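# Wind the cable around a held reel's hub

## Task

With one gripper holding the reel, pin the cable close to one of its ends beneath a finger of that same gripper. Then wrap the cable around the reel's hub through more than one complete turn, staying within roughly one cable thickness of the hub along almost the whole turn; any cable doubling back between the flanges is subtracted from the turn. Declare completion only while that gripper keeps the reel steady and raised above the table, the other arm's moving parts touch neither reel nor cable, and that other arm is not pressing hard against the holding arm.

## Robot and tools

Robot: two arms, left_arm and right_arm, each ending in a two-finger gripper. The fingers point along the gripper's +z axis and close along its y axis. end_effector_position is the spot between the finger pads, about 1 cm back from the tips. Base poses in the scene frame: left_arm (-0.019, +0.332, 0) m, right_arm (+0.025, -0.277, 0) m, both turned very slightly about z (quat_wxyz +1.000, 0, 0, +0.011).

Frames: the scene frame has its origin at table-top height halfway between the nominal bases, +z up, +x out over the table, and left_arm on the +y side. Arm names do not match image sides. Each arm reports its hand pose, velocities, targets and wrist-camera pose in its own base frame. Fixed cameras and the table use the scene frame. Every offset runs along the arm's own base axes, and rotations turn about the Hand target's position.

execute_actions(actions, cameras): actions is a list of actions. Each action is a table of 1 to 15 rows, one row per 1/30 s control step. If a table is shorter than 15 rows, its final row repeats. Each row holds 14 numbers in [-1, 1], covering both arms even when only one moves: left dx, dy, dz, rx, ry, rz, opening, then the right arm's seven in the same order. dx..rz are offsets, not poses. Every row of an action counts from the Hand target at the start of that action, not from the row before it, so sending the same offset again moves the arm further. 1.0 equals 0.6 m or 180 degrees. rx, ry, rz form a single rotation vector. The opening is absolute: +1 is fully open (0.094 m) and -1 is closed. To re-command an arm's current Hand target, send all six of its pose numbers as 0. To leave a gripper alone, send its present opening, because 0 is a half-open command. An empty actions list returns the state and images.

move(target, speed, blend, opening_speed, grip_force, blocking, cameras): target is either one 14-number row laid out as above, or a list of up to 15 such rows. Every row is an offset from the same starting Hand targets. The gripper follows a straight path, turning the shorter way. speed is in m/s, from 0.002 to 2.9, default 0.25, and rotation is capped at twice that value in rad/s. You can give one speed or one per target. blend, in metres, rounds the corners of a list; 0 means stop at each point. opening_speed is per second on the -1..+1 scale, at least 0.2; use it to close slowly. grip_force is the pad force limit in newtons, 10 to 50, given per arm or as one value. It stays set until you change it, and low forces close slowly. blocking=false returns after about 0.5 s while the motion continues. Paths do not avoid obstacles or the other arm, and a full move is capped at 10 s. The result adds a "move:" line giving the ending (done, off_target, moving, held, fault) and any limits: limits=paced means the pose was clipped, limits=held means a check withheld steps.

wait(seconds 0-10) lets the scene run on the last commands. stop() brakes a running move. zoom_image(camera, region=[x0,y0,x1,y1]) shows a close-up of the newest image from that camera, in pixels with (0,0) at top left; the region is at most 504 wide and 504 high. finished_scene(scene) ends the current scene for good; pass the current scene's number.

Cameras: cam_high, cam_low, cam_left_wrist, cam_right_wrist, each 672x504. Calibration is only approximate, fixed cameras by up to a couple of degrees and about 9 mm. Wrist-camera images can lag behind motion.

Reading results: end_effector_position (m) and end_effector_quat_wxyz are in each arm's base frame and may be a few cm off. "Hand target" is the last commanded pose after clipping, and the next offsets start from it. A gripper often rests a few cm short because of friction or load. The next command, even all zeros, asks for the target again; if the gripper still falls short, send the gap as an offset. grip_measured uses the same scale as the opening command. Empty, it reads up to about 2.5 mm wide. On a held part it reads a little narrower than the part, so it never shows the moment of contact. grip_effort_nm is the gripper motor's effort (negative means closing) and is not a true pad force. Joint positions end with the finger opening in metres. Joint torques include the arm's weight, and numbers 1 to 3 wrap at ±28 N m. "within noise" velocities mean the arm is still. Tool commands shows the current commands. MOTOR HOT appears at 75 °C. OVER-TEMPERATURE FAULT at 90 °C folds that arm away for the rest of the scene, and at 100 °C the arm falls. Holding loads, reaching far and pressing toward unreachable poses all build heat.

Limits: the orientation command is clipped each step to within 40 degrees of the measured orientation. Joint ranges (rad): waist -2.618..3.054, shoulder 0..3.142, elbow 0..3.142 (straight at 2.901), wrist pitch ±1.571, wrist yaw ±1.571, wrist roll ±2.094.

Avoid: dropping the reel or cable and letting anything leave the table. Release nothing while it is moving. Do not ram the table or fixtures; faster moves and targets far past contact press harder. An arm that is blocked keeps pushing until you command its target back beyond the gripper. Any contact between the two arms, including one gripper closing on the other's fingers, can fail the task, and the clearance check does not guard grippers or wrist cameras. Contact from a wrist-camera cable counts as the hand touching. Do not route paths close to an arm's own base, since this can flip its shoulder posture. Be aware that loose objects may occasionally get nudged by outside pushes.

Each tool is called after "Call:" by a JSON object that holds its "op" and its "data".

## Session

Call:
{"op": "execute_actions", "data": {"actions": []}}

Scene clock: 0.00 s.
left_arm: end_effector_position=(+0.2075, +0.0326, +0.2730) grip_measured=+1.000 grip_effort_nm=n/a end_effector_quat_wxyz=(+0.548, -0.047, +0.833, -0.063) | right_arm: end_effector_position=(+0.1808, +0.1173, +0.2480) grip_measured=+1.000 grip_effort_nm=n/a end_effector_quat_wxyz=(+0.619, -0.134, +0.756, +0.164)
Joint positions: left_arm=[0.774 0.498 0.83 -0.896 0.748 0.235 0.094] | right_arm=[1.112 0.191 0.481 -0.519 0.664 0.226 0.094]
Joint velocities: within noise
Joint torques (N m): no reading
Motor temperatures (°C): left_arm=[23 24 40 32 22 23 26] | right_arm=[26 24 36 29 22 24 23]
Heat: left arm: 40 °C; right arm: 36 °C.
Hand target: left_arm +0.2058, +0.0298, +0.2737; +0.548, -0.046, +0.833, -0.066 | right_arm +0.1803, +0.1155, +0.2493; +0.620, -0.133, +0.756, +0.164
Tool commands: left_gripper/opening=+1.0 right_gripper/opening=+1.0

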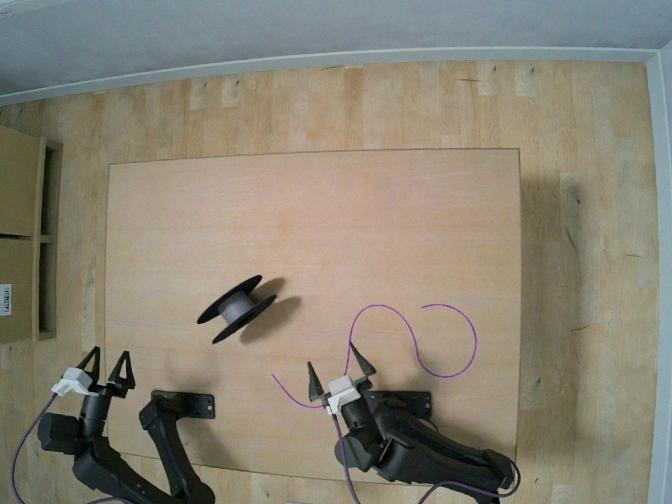

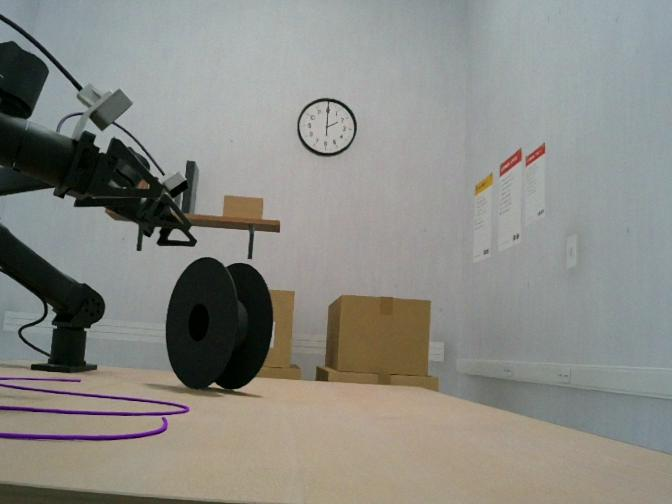

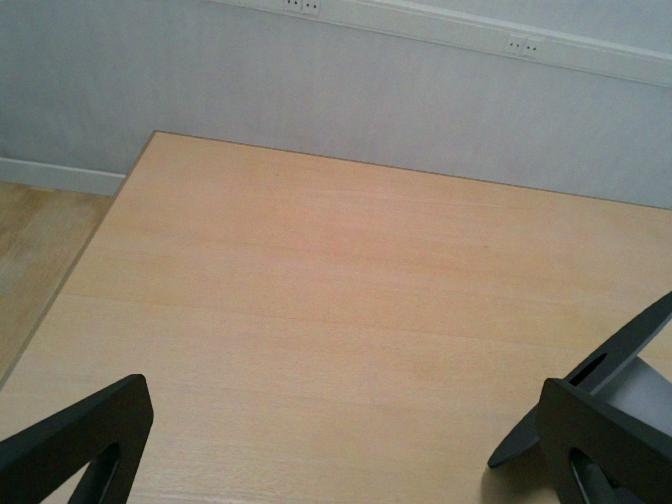

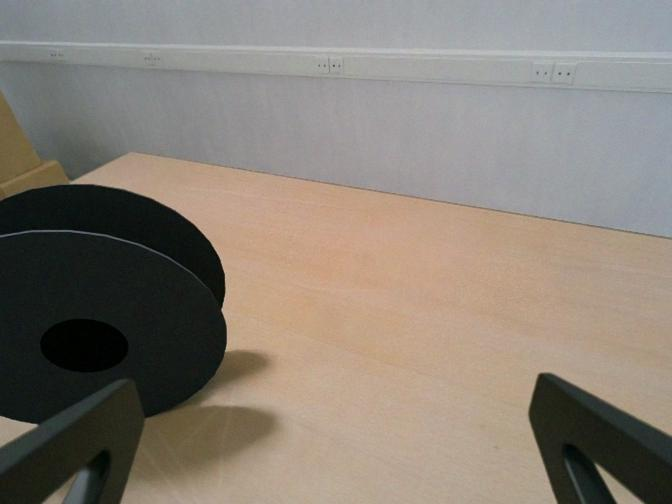

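Call:
{"op": "zoom_image", "data": {"camera": "cam_high", "region": [180, 250, 320, 355]}}

Call:
{"op": "zoom_image", "data": {"camera": "cam_high", "region": [260, 290, 500, 470]}}

Call:
{"op": "zoom_image", "data": {"camera": "cam_low", "region": [0, 60, 300, 285]}}

Call:
{"op": "zoom_image", "data": {"camera": "cam_low", "region": [0, 230, 300, 455]}}

Call:
{"op": "zoom_image", "data": {"camera": "cam_right_wrist", "region": [0, 150, 336, 402]}}

Scaled by 3.600 from the camera's 672x504 image, which has a finer 960x720 frame.

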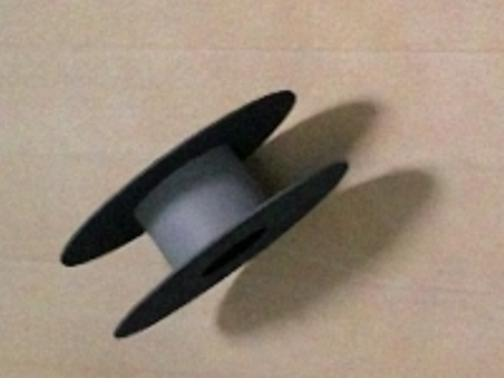

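Scaled by 2.100 from the camera's 672x504 image, which has a finer 960x720 frame.

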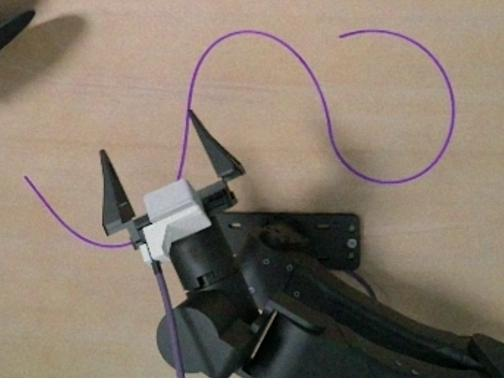

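Scaled by 1.680 from the camera's 672x504 image, which has a finer 960x720 frame.

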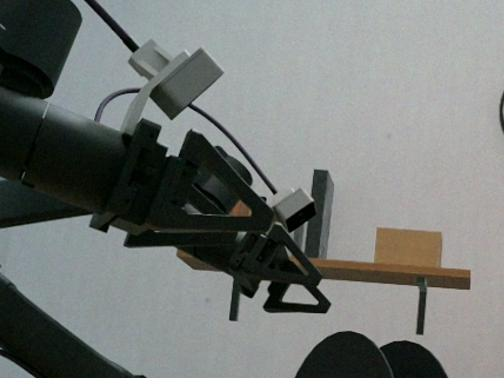

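Scaled by 1.680 from the camera's 672x504 image, which has a finer 960x720 frame.

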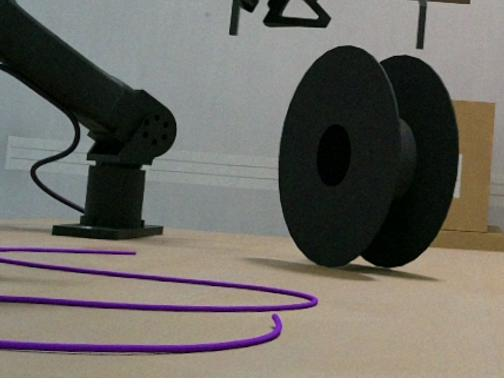

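Scaled by 1.500 from the camera's 672x504 image, which has a finer 960x720 frame.

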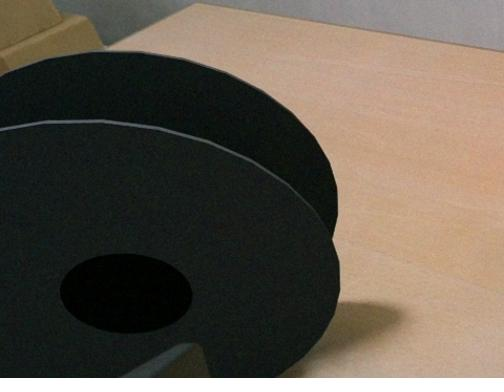

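Call:
{"op": "move", "data": {"target": [[0,0,0,0,0,0,1,0.0912,-0.3592,-0.1322,0.0621,0.4599,-0.2982,0],[0,0,0,0,0,0,1,0.0738,-0.5308,-0.1988,0.462,0.3522,-0.6789,0]], "cameras": ["all"]}}

Scene clock: 22.07 s.
left_arm: end_effector_position=(+0.2075, +0.0326, +0.2730) grip_measured=+1.000 grip_effort_nm=-0.02 end_effector_quat_wxyz=(+0.548, -0.047, +0.833, -0.063) | right_arm: end_effector_position=(+0.2213, -0.1953, +0.1291) grip_measured=+0.002 grip_effort_nm=-0.13 end_effector_quat_wxyz=(-0.007, +0.920, +0.392, +0.000)
Joint positions: left_arm=[0.774 0.498 0.83 -0.896 0.748 0.235 0.094] | right_arm=[-0.731 1.67 1.423 -1.336 -0.007 1.605 0.047]
Joint torques (N m): left_arm=[-0.02 1.62 7.91 1.62 0.34 -0.03] | right_arm=[-0.69 -7.06 7.8 0.21 0.09 0.14]
Heat: left arm: 41 °C; right arm: 36 °C.
Hand target: left_arm +0.2058, +0.0298, +0.2737; +0.548, -0.046, +0.833, -0.066 | right_arm +0.2246, -0.2029, +0.1301; +0.000, +0.924, +0.383, +0.000
Off the commanded pose: left_arm 0.003 m, 0 deg | right_arm 0.008 m, 1 deg.
move: done
camera_calibration:
cam_right_wrist: T_world_to_cam=[[-0.723722, 0.690057, 0.00693058, 0.294059], [0.617303, 0.642865, 0.453499, -0.0325564], [0.308485, 0.332486, -0.89123, 0.200415], [0, 0, 0, 1]] pos_world=[0.171089, -0.248623, 0.191342]

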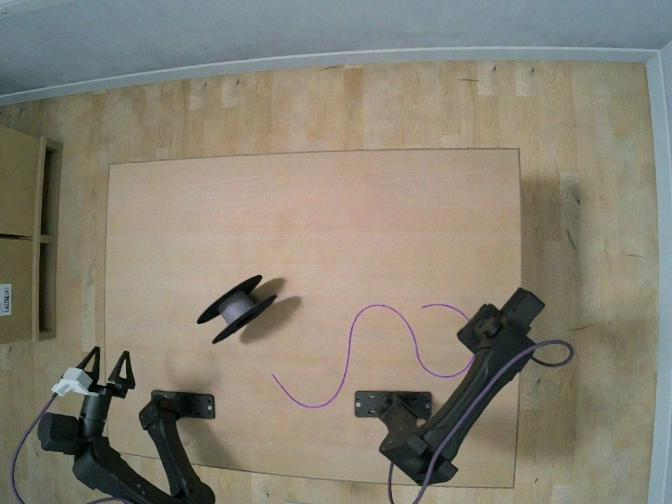

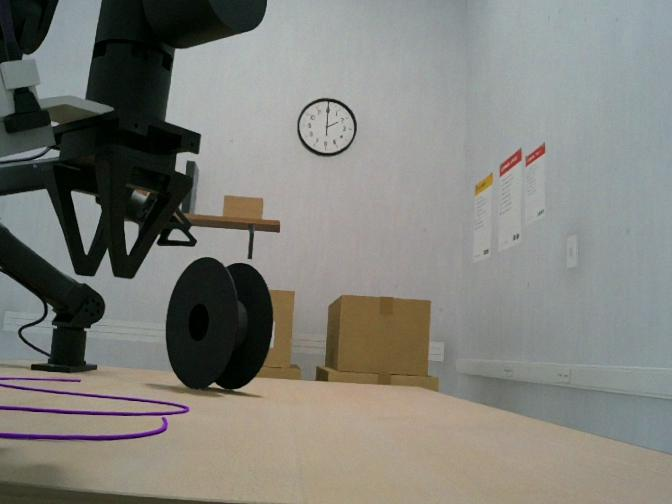

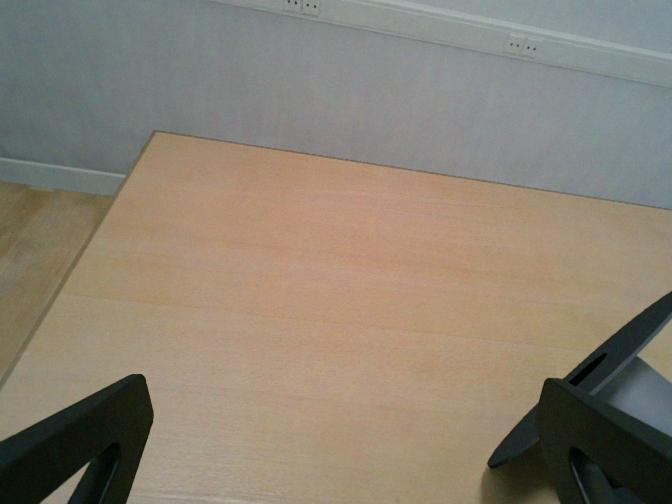

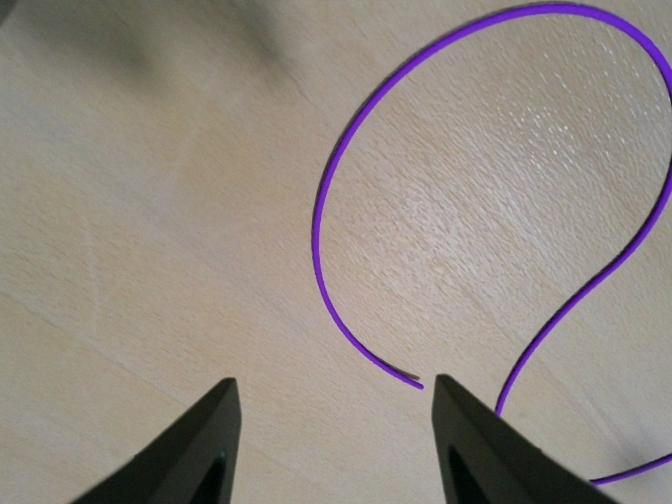

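Call:
{"op": "move", "data": {"target": [0,0,0,0,0,0,1,0.0123,-0.0118,-0.15,0,0,0,0], "cameras": ["cam_low","cam_right_wrist"]}}

Scene clock: 24.33 s.
left_arm: end_effector_position=(+0.2075, +0.0326, +0.2730) grip_measured=+1.000 grip_effort_nm=-0.02 end_effector_quat_wxyz=(+0.548, -0.047, +0.833, -0.063) | right_arm: end_effector_position=(+0.2351, -0.2077, +0.0446) grip_measured=+0.002 grip_effort_nm=-0.13 end_effector_quat_wxyz=(+0.002, +0.920, +0.392, +0.005)
Joint positions: left_arm=[0.774 0.498 0.83 -0.896 0.748 0.235 0.094] | right_arm=[-0.731 1.774 1.202 -0.991 -0.007 1.606 0.047]
Joint torques (N m): left_arm=[-0.02 1.62 7.91 1.59 0.34 -0.01] | right_arm=[-0.75 -8.34 5.07 0.3 0.08 0.12]
Heat: left arm: 41 °C; right arm: 36 °C.
Hand target: left_arm +0.2058, +0.0298, +0.2737; +0.548, -0.046, +0.833, -0.066 | right_arm +0.2319, -0.2099, +0.0400; +0.000, +0.924, +0.383, +0.000
Off the commanded pose: left_arm 0.003 m, 0 deg | right_arm 0.006 m, 1 deg.
move: done
camera_calibration:
cam_right_wrist: T_world_to_cam=[[-0.723141, 0.690567, -0.0135614, 0.314085], [0.610855, 0.648586, 0.454085, 0.00791366], [0.322372, 0.320083, -0.890855, 0.119067], [0, 0, 0, 1]] pos_world=[0.18391, -0.260141, 0.106737]
Images, in order (width x height): cam_low 672x504, cam_right_wrist 672x504.

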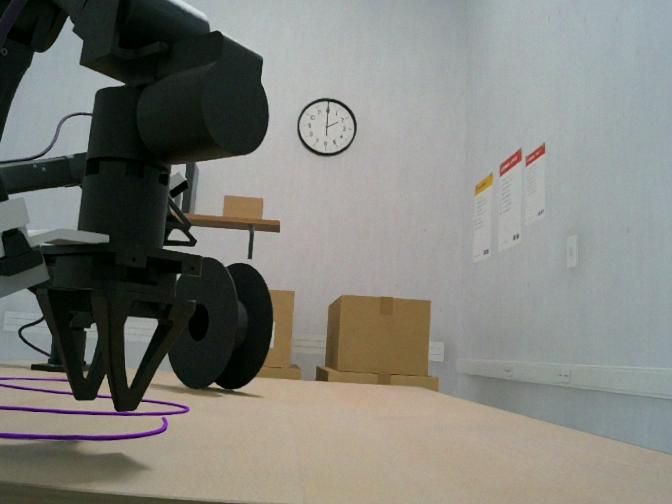

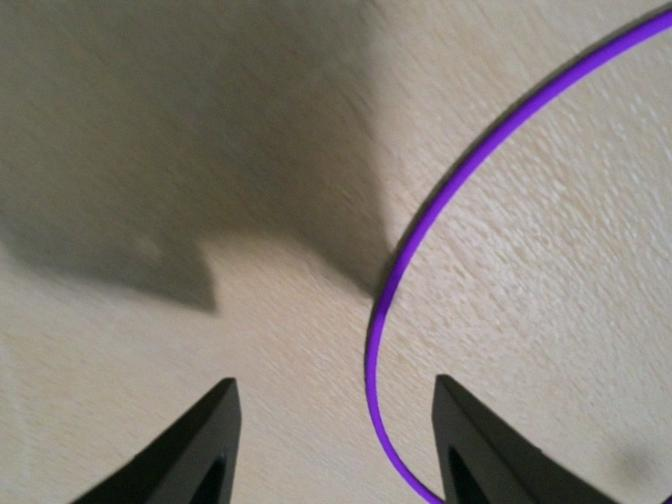

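Call:
{"op": "move", "data": {"target": [0,0,0,0,0,0,1,-0.0152,0.0145,-0.0430,0,0,0,0], "cameras": ["cam_low","cam_right_wrist"], "speed": 0.08}}

Scene clock: 25.70 s.
left_arm: end_effector_position=(+0.2075, +0.0326, +0.2730) grip_measured=+1.000 grip_effort_nm=-0.02 end_effector_quat_wxyz=(+0.548, -0.047, +0.833, -0.063) | right_arm: end_effector_position=(+0.2250, -0.1986, +0.0200) grip_measured=+0.002 grip_effort_nm=-0.12 end_effector_quat_wxyz=(-0.004, +0.920, +0.392, +0.002)
Joint positions: left_arm=[0.774 0.498 0.83 -0.896 0.748 0.235 0.094] | right_arm=[-0.731 1.774 1.097 -0.9 -0.007 1.606 0.047]
Joint torques (N m): left_arm=[-0.02 1.58 7.95 1.61 0.34 -0.03] | right_arm=[-0.61 -8.51 3.85 0.5 0.08 0.14]
Heat: left arm: 41 °C; right arm: 36 °C.
Hand target: left_arm +0.2058, +0.0298, +0.2737; +0.548, -0.046, +0.833, -0.066 | right_arm +0.2229, -0.2013, +0.0143; +0.000, +0.924, +0.383, +0.000
Off the commanded pose: left_arm 0.003 m, 0 deg | right_arm 0.007 m, 1 deg.
move: done
camera_calibration:
cam_right_wrist: T_world_to_cam=[[-0.722934, 0.690917, 0.000806091, 0.299936], [0.615979, 0.643993, 0.453699, 0.0172943], [0.312949, 0.328491, -0.891155, 0.101249], [0, 0, 0, 1]] pos_world=[0.174495, -0.251628, 0.0821404]
Images, in order (width x height): cam_low 672x504, cam_right_wrist 672x504.

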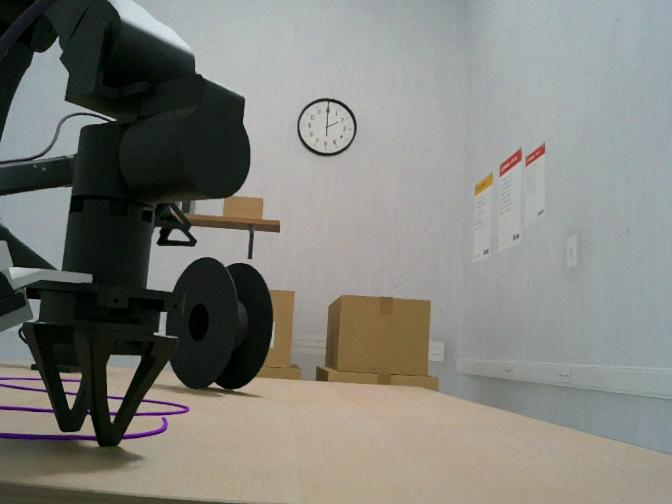

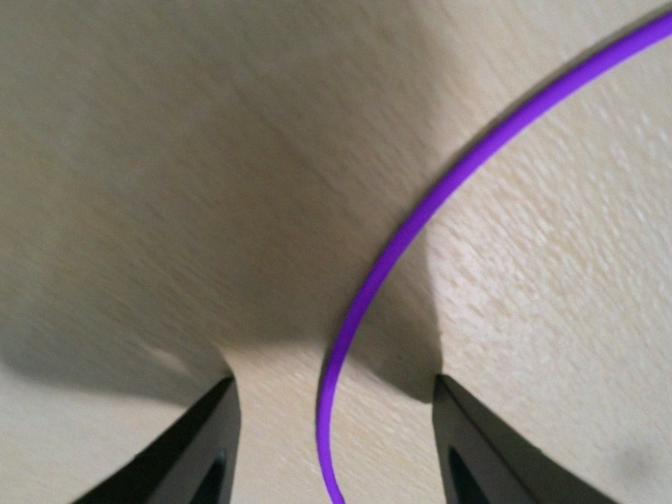

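Call:
{"op": "move", "data": {"target": [[0,0,0,0,0,0,1,0,0,-0.013,0,0,0,0],[0,0,0,0,0,0,1,0,0,-0.013,0,0,0,-1]], "cameras": ["cam_low","cam_right_wrist"], "speed": 0.08}}

Scene clock: 27.17 s.
left_arm: end_effector_position=(+0.2075, +0.0326, +0.2730) grip_measured=+1.000 grip_effort_nm=-0.02 end_effector_quat_wxyz=(+0.548, -0.047, +0.833, -0.063) | right_arm: end_effector_position=(+0.2318, -0.2047, +0.0190) grip_measured=-0.960 grip_effort_nm=-1.04 end_effector_quat_wxyz=(+0.015, +0.920, +0.391, +0.011)
Joint positions: left_arm=[0.774 0.498 0.83 -0.896 0.748 0.235 0.094] | right_arm=[-0.731 1.771 1.089 -0.853 -0.007 1.607 0.002]
Joint torques (N m): left_arm=[-0.06 1.59 7.9 1.61 0.34 -0.03] | right_arm=[-0.61 -7.3 3.17 0.4 0.07 0.14]
Heat: left arm: 41 °C; right arm: 36 °C.
Hand target: left_arm +0.2058, +0.0298, +0.2737; +0.548, -0.046, +0.833, -0.066 | right_arm +0.2229, -0.2013, +0.0065; +0.000, +0.924, +0.383, +0.000
Off the commanded pose: left_arm 0.003 m, 0 deg | right_arm 0.016 m, 2 deg.
move: off_target (right_arm); target 2's new opening was sent with right_arm's hand 0.013 m and 1 deg from that target
camera_calibration:
cam_right_wrist: T_world_to_cam=[[-0.721785, 0.690924, -0.0406292, 0.309588], [0.602449, 0.656086, 0.45454, 0.0230612], [0.340709, 0.303603, -0.889799, 0.0887127], [0, 0, 0, 1]] pos_world=[0.179337, -0.255965, 0.0810326]
Images, in order (width x height): cam_low 672x504, cam_right_wrist 672x504.

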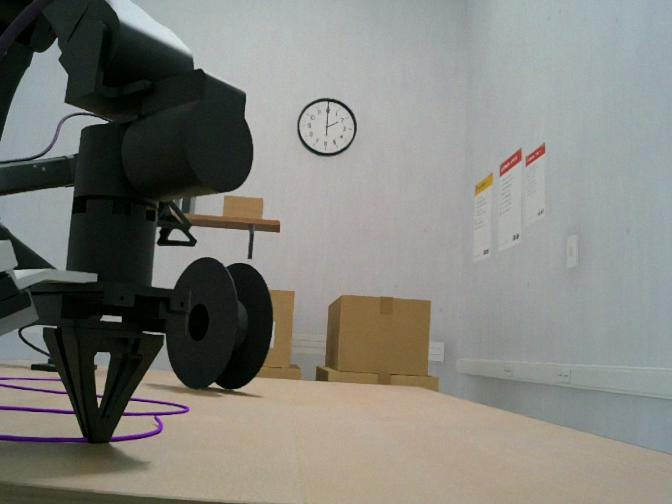

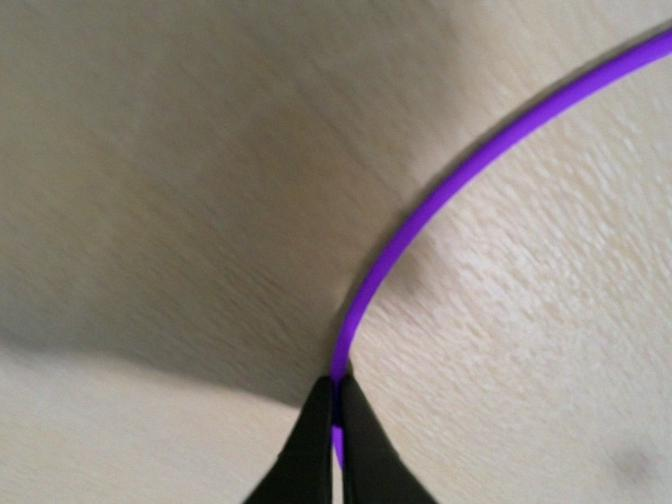

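Call:
{"op": "move", "data": {"target": [0,0,0,0,0,0,1,0.0,0.1,0.4,0,0,0,-1], "cameras": ["all"]}}

Call:
{"op": "zoom_image", "data": {"camera": "cam_low", "region": [0, 150, 300, 450]}}

Scene clock: 29.13 s.
left_arm: end_effector_position=(+0.2075, +0.0326, +0.2730) grip_measured=+1.000 grip_effort_nm=-0.02 end_effector_quat_wxyz=(+0.548, -0.047, +0.833, -0.063) | right_arm: end_effector_position=(+0.2259, -0.1439, +0.2450) grip_measured=-0.960 grip_effort_nm=-1.04 end_effector_quat_wxyz=(+0.088, +0.917, +0.383, +0.064)
Joint positions: left_arm=[0.774 0.498 0.83 -0.896 0.748 0.235 0.094] | right_arm=[-0.575 1.442 1.65 -1.559 -0.007 1.775 0.002]
Joint torques (N m): left_arm=[0.02 1.59 7.86 1.61 0.34 -0.02] | right_arm=[0.51 -5.61 6.43 0.43 0.09 0.16]
Heat: left arm: 41 °C; right arm: 36 °C.
Hand target: left_arm +0.2058, +0.0298, +0.2737; +0.548, -0.046, +0.833, -0.066 | right_arm +0.2228, -0.1413, +0.2464; +0.000, +0.924, +0.383, +0.000
Off the commanded pose: left_arm 0.003 m, 0 deg | right_arm 0.004 m, 13 deg.
joint sent to its limit (right arm) — joint 4 (wrist pitch), lower limit. The joint targets are off in orientation, not in position.
move: off_target (right_arm)
camera_calibration:
cam_right_wrist: T_world_to_cam=[[-0.692992, 0.687559, -0.21685, 0.308676], [0.536902, 0.692924, 0.481241, -0.102521], [0.481142, 0.217069, -0.849343, 0.219275], [0, 0, 0, 1]] pos_world=[0.163452, -0.188791, 0.302514]

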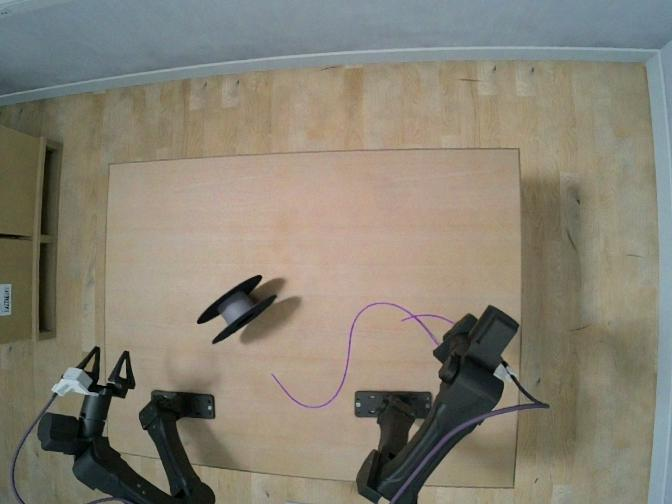

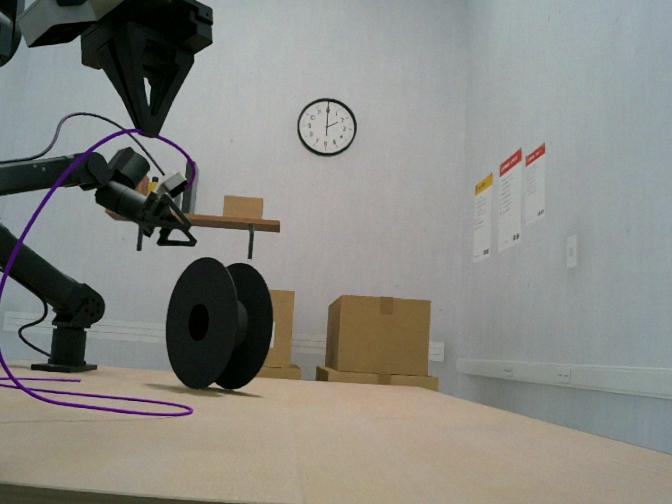

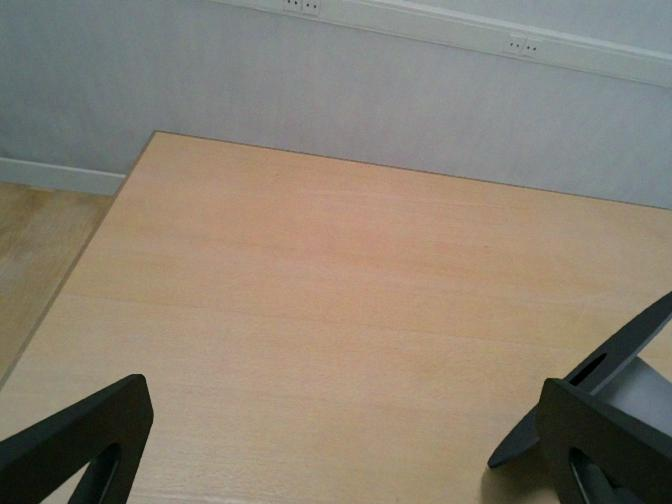

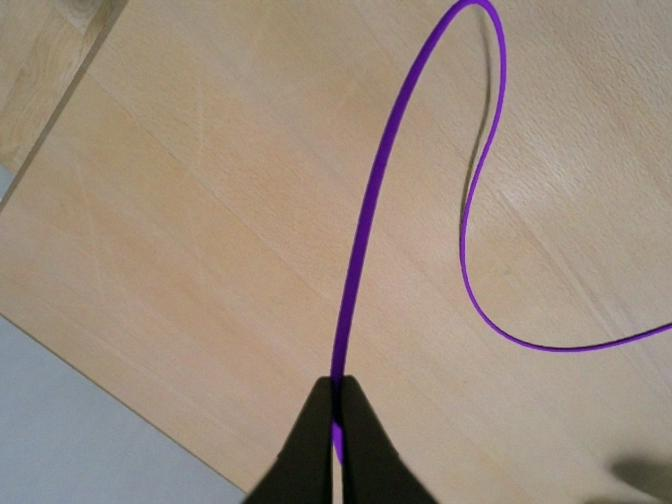

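Scaled by 1.680 from the camera's 672x504 image, which has a finer 960x720 frame.

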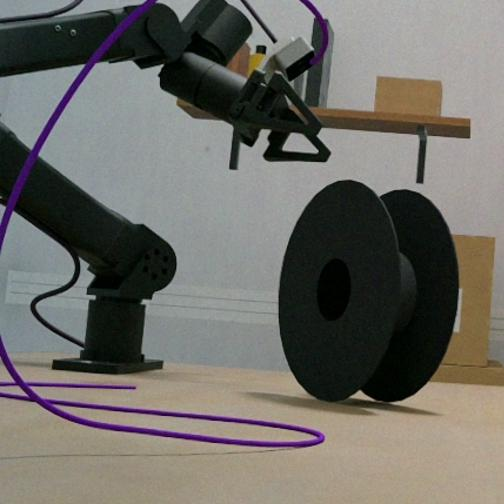

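Call:
{"op": "move", "data": {"target": [0.0213,-0.2307,-0.152,0.0649,0.01,-0.3052,-0.06,0,0,0,0,0,0,-1], "cameras": ["all"]}}

Scene clock: 34.73 s.
left_arm: end_effector_position=(+0.2231, -0.1041, +0.1904) grip_measured=-0.058 grip_effort_nm=-0.14 end_effector_quat_wxyz=(+0.450, +0.390, +0.774, -0.216) | right_arm: end_effector_position=(+0.2259, -0.1439, +0.2450) grip_measured=-0.960 grip_effort_nm=-1.05 end_effector_quat_wxyz=(+0.088, +0.917, +0.383, +0.065)
Joint positions: left_arm=[0.143 0.785 0.66 -0.742 0.854 0.745 0.044] | right_arm=[-0.575 1.442 1.65 -1.559 -0.007 1.776 0.002]
Joint torques (N m): left_arm=[-0.64 -0.76 6.15 1.42 0.63 0.12] | right_arm=[0.54 -5.49 6.61 0.42 0.09 0.14]
Heat: left arm: 41 °C; right arm: 36 °C.
Hand target: left_arm +0.2186, -0.1086, +0.1825; +0.445, +0.396, +0.770, -0.228 | right_arm +0.2228, -0.1413, +0.2464; +0.000, +0.924, +0.383, +0.000
Off the commanded pose: left_arm 0.010 m, 2 deg | right_arm 0.004 m, 13 deg.
joint sent to its limit (right arm) — joint 4 (wrist pitch), lower limit. The joint targets are off in orientation, not in position.
move: off_target (right_arm)
camera_calibration:
cam_left_wrist: T_world_to_cam=[[-0.787318, -0.616238, -0.0195248, 0.116303], [-0.495633, 0.651431, -0.574443, 0.324601], [0.366713, -0.442592, -0.818311, 0.118937], [0, 0, 0, 1]] pos_world=[0.208835, -0.0871446, 0.286063]
cam_right_wrist: T_world_to_cam=[[-0.692463, 0.688116, -0.216773, 0.308602], [0.537387, 0.692435, 0.481403, -0.102689], [0.481362, 0.216863, -0.849271, 0.219226], [0, 0, 0, 1]] pos_world=[0.163352, -0.188791, 0.302514]

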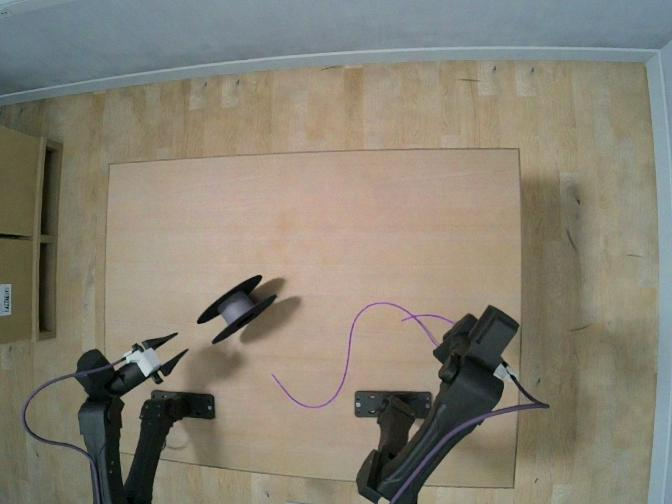

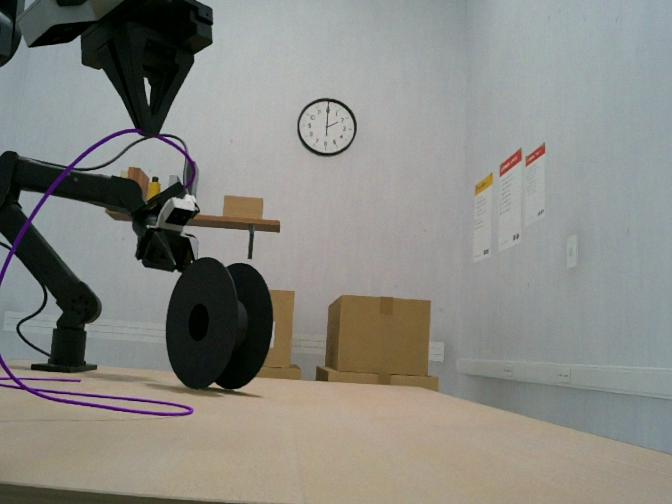

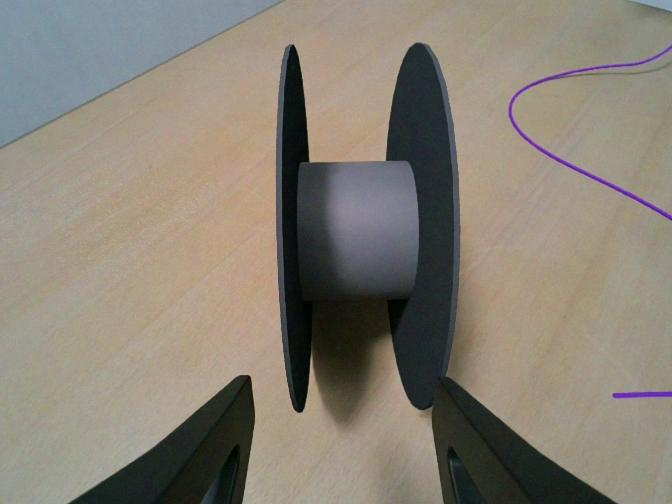

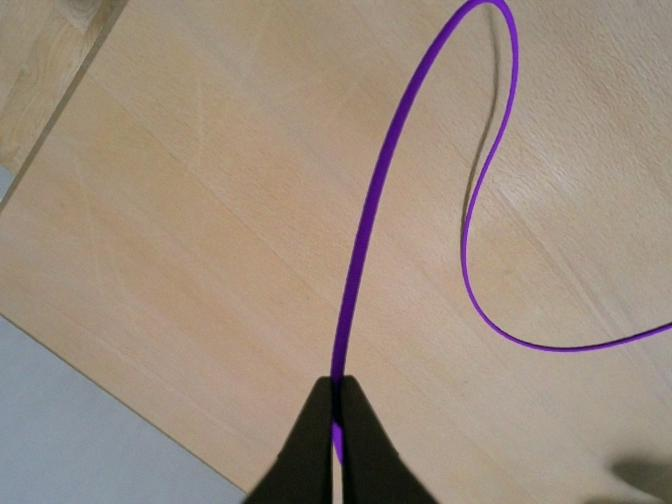

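Call:
{"op": "move", "data": {"target": [[0.0338,0.0243,0,0,0,0,-0.06,0,0,0,0,0,0,-1],[0.0567,-0.0073,-0.0373,0,0,0,-0.06,0,0,0,0,0,0,-1]], "cameras": ["cam_low","cam_left_wrist"], "speed": 0.1}}

Scene clock: 44.33 s.
left_arm: end_effector_position=(+0.2566, -0.1108, +0.1702) grip_measured=-0.058 grip_effort_nm=-0.14 end_effector_quat_wxyz=(+0.455, +0.398, +0.766, -0.221) | right_arm: end_effector_position=(+0.2259, -0.1439, +0.2450) grip_measured=-0.960 grip_effort_nm=-1.04 end_effector_quat_wxyz=(+0.088, +0.917, +0.383, +0.065)
Joint positions: left_arm=[0.088 0.939 0.612 -0.492 0.837 0.698 0.044] | right_arm=[-0.575 1.442 1.65 -1.559 -0.007 1.776 0.002]
Joint torques (N m): left_arm=[-0.61 -2.24 6.37 1.47 0.4 -0.07] | right_arm=[0.55 -5.53 6.53 0.43 0.09 0.12]
Heat: left arm: 41 °C; right arm: 36 °C.
Hand target: left_arm +0.2526, -0.1130, +0.1601; +0.445, +0.396, +0.770, -0.228 | right_arm +0.2228, -0.1413, +0.2464; +0.000, +0.924, +0.383, +0.000
Off the commanded pose: left_arm 0.011 m, 2 deg | right_arm 0.004 m, 13 deg.
joint sent to its limit (right arm) — joint 4 (wrist pitch), lower limit. The joint targets are off in orientation, not in position.
move: off_target (left_arm, right_arm)
camera_calibration:
cam_left_wrist: T_world_to_cam=[[-0.799717, -0.599804, -0.0262459, 0.144318], [-0.474125, 0.65776, -0.585283, 0.331064], [0.368319, -0.455617, -0.810404, 0.0840222], [0, 0, 0, 1]] pos_world=[0.241432, -0.0929162, 0.265646]
Images, in order (width x height): cam_low 672x504, cam_left_wrist 672x504.

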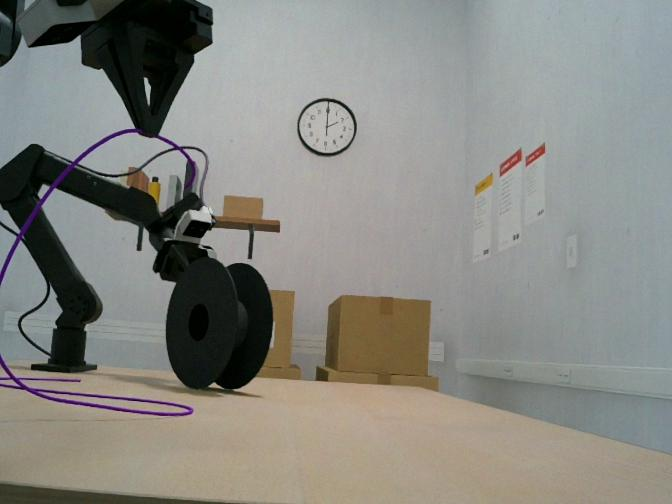

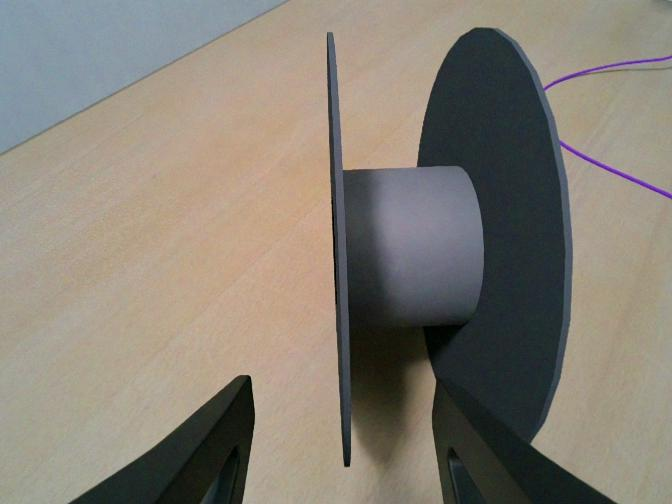

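Call:
{"op": "move", "data": {"target": [0.033,-0.046,-0.06,0,0,0,-0.06,0,0,0,0,0,0,-1], "cameras": ["cam_high","cam_low","cam_left_wrist"], "speed": 0.08}}

Scene clock: 46.17 s.
left_arm: end_effector_position=(+0.2774, -0.1393, +0.1355) grip_measured=-0.058 grip_effort_nm=-0.14 end_effector_quat_wxyz=(+0.456, +0.397, +0.764, -0.223) | right_arm: end_effector_position=(+0.2259, -0.1439, +0.2450) grip_measured=-0.960 grip_effort_nm=-1.05 end_effector_quat_wxyz=(+0.088, +0.917, +0.383, +0.065)
Joint positions: left_arm=[-0.073 1.063 0.496 -0.138 0.726 0.538 0.044] | right_arm=[-0.575 1.442 1.65 -1.559 -0.007 1.776 0.002]
Joint torques (N m): left_arm=[-0.65 -3 6.23 1.69 0.3 -0.04] | right_arm=[0.58 -5.57 6.56 0.44 0.09 0.15]
Heat: left arm: 41 °C; right arm: 36 °C.
Hand target: left_arm +0.2723, -0.1406, +0.1240; +0.445, +0.396, +0.770, -0.228 | right_arm +0.2228, -0.1413, +0.2464; +0.000, +0.924, +0.383, +0.000
Off the commanded pose: left_arm 0.013 m, 2 deg | right_arm 0.004 m, 13 deg.
joint sent to its limit (right arm) — joint 4 (wrist pitch), lower limit. The joint targets are off in orientation, not in position.
move: off_target (left_arm, right_arm)
camera_calibration:
cam_left_wrist: T_world_to_cam=[[-0.801243, -0.597857, -0.0240092, 0.143347], [-0.471507, 0.655596, -0.589809, 0.33889], [0.368362, -0.46126, -0.807186, 0.0339676], [0, 0, 0, 1]] pos_world=[0.262132, -0.120806, 0.23074]
Images, in order (width x height): cam_high 672x504, cam_low 672x504, cam_left_wrist 672x504.

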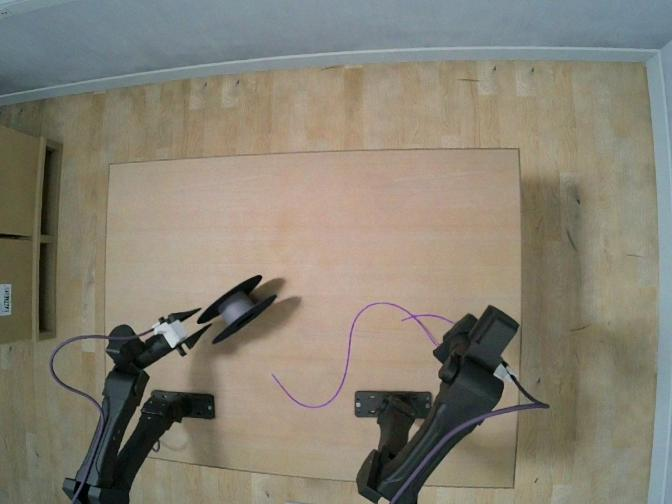

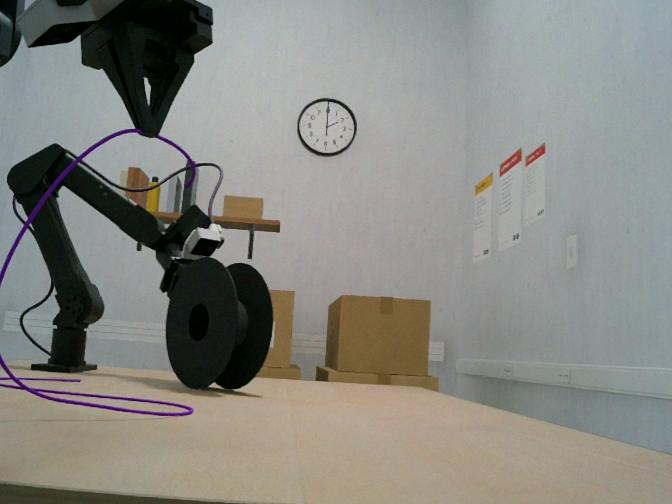

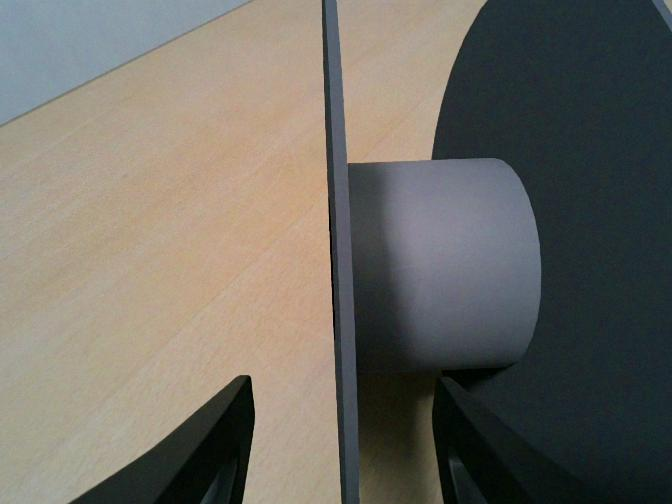

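Call:
{"op": "move", "data": {"target": [[0,0,0,0,0,0,-0.06,0.0287,0.2355,0.056,-0.2458,0,0.4775,-1],[0,0,0,0,0,0,-0.06,-0.193,0.797,0.139,-0.5199,-0.4412,0.6795,-1]], "cameras": ["all"], "blend": 0.03}}

Scene clock: 56.70 s.
left_arm: end_effector_position=(+0.2775, -0.1393, +0.1356) grip_measured=-0.058 grip_effort_nm=-0.14 end_effector_quat_wxyz=(+0.456, +0.397, +0.764, -0.223) | right_arm: end_effector_position=(+0.1041, +0.3404, +0.3291) grip_measured=-0.960 grip_effort_nm=-1.05 end_effector_quat_wxyz=(+0.672, -0.220, +0.674, +0.213)
Joint positions: left_arm=[-0.073 1.063 0.496 -0.137 0.726 0.538 0.044] | right_arm=[1.745 1.175 0.811 0.352 1.122 0.003 0.002]
Joint torques (N m): left_arm=[-0.62 -3 6.32 1.67 0.31 -0.05] | right_arm=[-0.79 -5.89 5.86 1.93 -0.02 -0.01]
Heat: left arm: 41 °C; right arm: 36 °C.
Hand target: left_arm +0.2724, -0.1406, +0.1240; +0.445, +0.396, +0.770, -0.228 | right_arm +0.1070, +0.3369, +0.3297; +0.674, -0.216, +0.673, +0.216
Off the commanded pose: left_arm 0.013 m, 2 deg | right_arm 0.005 m, 1 deg.
move: off_target (left_arm)
camera_calibration:
cam_left_wrist: T_world_to_cam=[[-0.8011, -0.598038, -0.024271, 0.143349], [-0.471356, 0.655356, -0.590196, 0.338969], [0.368866, -0.461366, -0.806895, 0.0338361], [0, 0, 0, 1]] pos_world=[0.262131, -0.120806, 0.23084]
cam_right_wrist: T_world_to_cam=[[0.587798, -0.808922, 0.0117809, 0.210328], [-0.360247, -0.274754, -0.891478, 0.461464], [0.724373, 0.519764, -0.452912, -0.0146415], [0, 0, 0, 1]] pos_world=[0.0532166, 0.304538, 0.402276]

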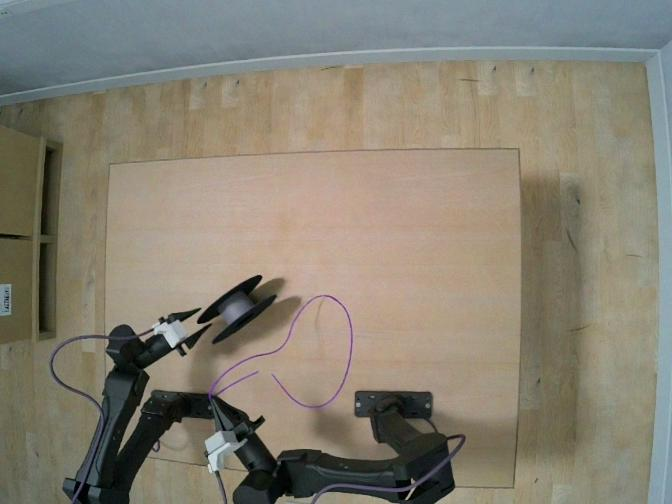

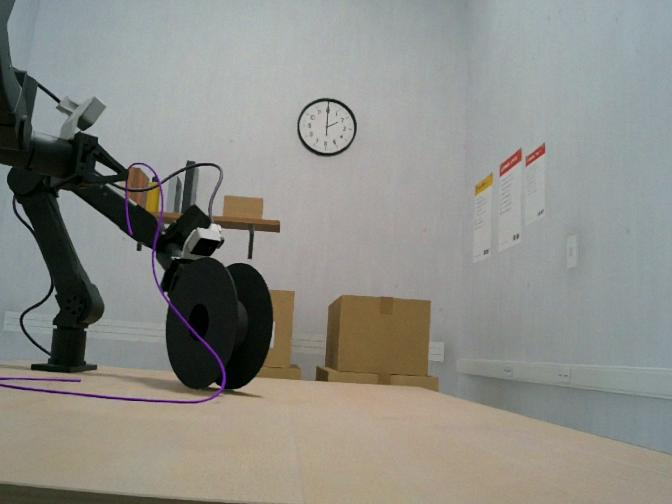

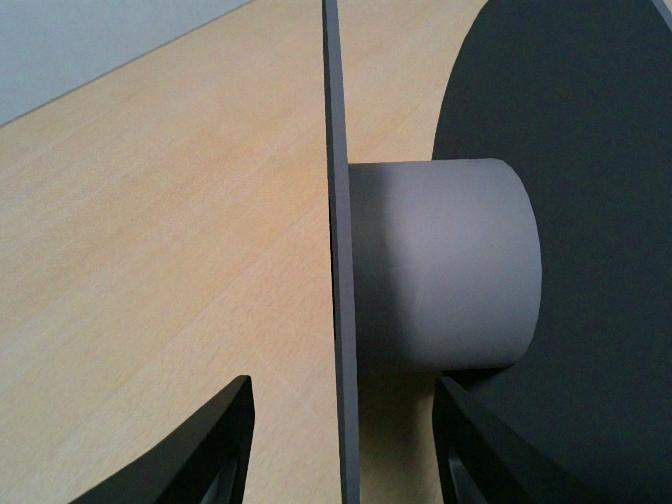

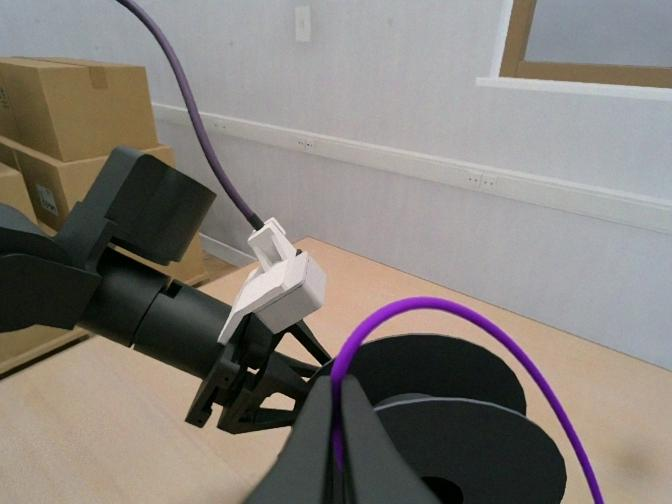

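Call:
{"op": "move", "data": {"target": [-0.0087,0.0122,-0.0325,-0.0678,-0.0485,0,-0.06,0,0,0,0,0,0,-1], "cameras": ["cam_high","cam_left_wrist","cam_right_wrist"], "speed": 0.08}}

Scene clock: 61.20 s.
left_arm: end_effector_position=(+0.2744, -0.1335, +0.1139) grip_measured=-0.058 grip_effort_nm=-0.14 end_effector_quat_wxyz=(+0.551, +0.367, +0.700, -0.267) | right_arm: end_effector_position=(+0.1041, +0.3404, +0.3293) grip_measured=-0.960 grip_effort_nm=-1.04 end_effector_quat_wxyz=(+0.672, -0.220, +0.674, +0.214)
Joint positions: left_arm=[0.035 1.216 0.191 0.599 0.925 0.379 0.044] | right_arm=[1.745 1.175 0.811 0.353 1.122 0.002 0.002]
Joint torques (N m): left_arm=[0.75 -2.81 4.97 1.8 0.46 -0.03] | right_arm=[-0.81 -5.87 5.87 1.94 -0.03 -0.02]
Heat: left arm: 41 °C; right arm: 36 °C.
Hand target: left_arm +0.2672, -0.1333, +0.1046; +0.542, +0.363, +0.706, -0.278 | right_arm +0.1070, +0.3369, +0.3297; +0.674, -0.216, +0.673, +0.216
Off the commanded pose: left_arm 0.012 m, 2 deg | right_arm 0.005 m, 1 deg.
move: off_target (left_arm)
camera_calibration:
cam_left_wrist: T_world_to_cam=[[-0.798412, -0.60142, -0.0288507, 0.143207], [-0.363055, 0.519091, -0.77378, 0.293969], [0.480343, -0.607321, -0.632797, -0.0497561], [0, 0, 0, 1]] pos_world=[0.244965, -0.0966871, 0.200113]
cam_right_wrist: T_world_to_cam=[[0.587843, -0.808898, 0.0111629, 0.210484], [-0.360086, -0.273989, -0.891778, 0.461495], [0.724416, 0.520206, -0.452336, -0.014867], [0, 0, 0, 1]] pos_world=[0.0532165, 0.304438, 0.402476]
Images, in order (width x height): cam_high 672x504, cam_left_wrist 672x504, cam_right_wrist 672x504.

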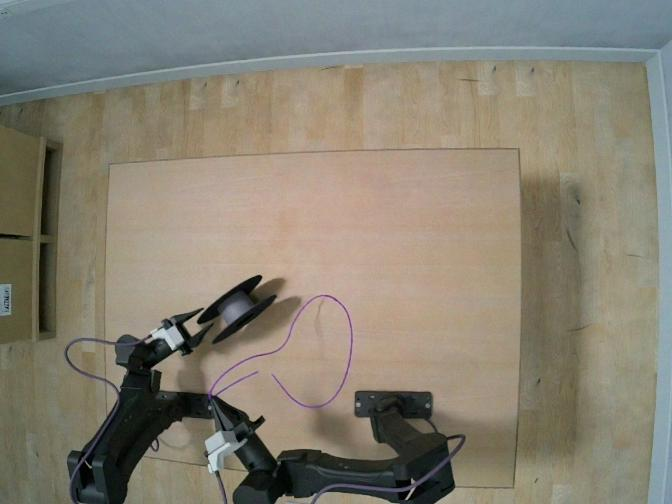

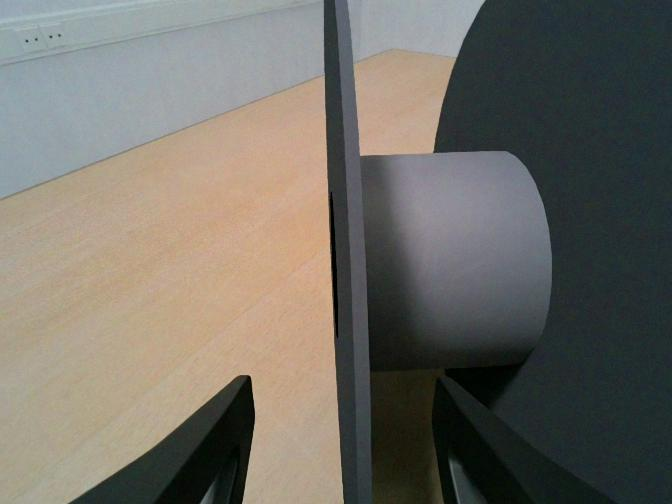

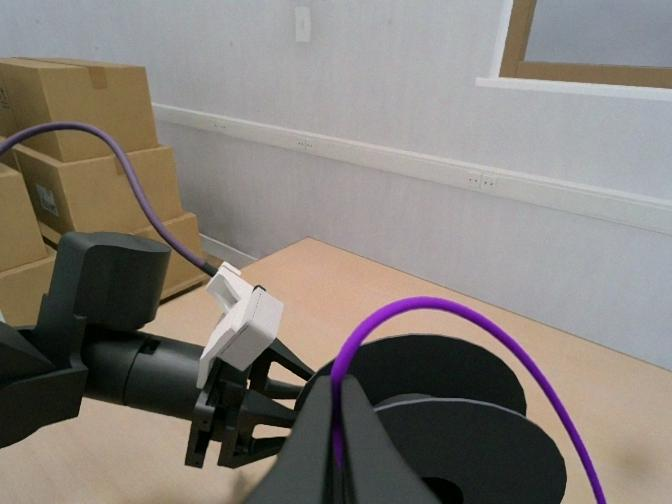

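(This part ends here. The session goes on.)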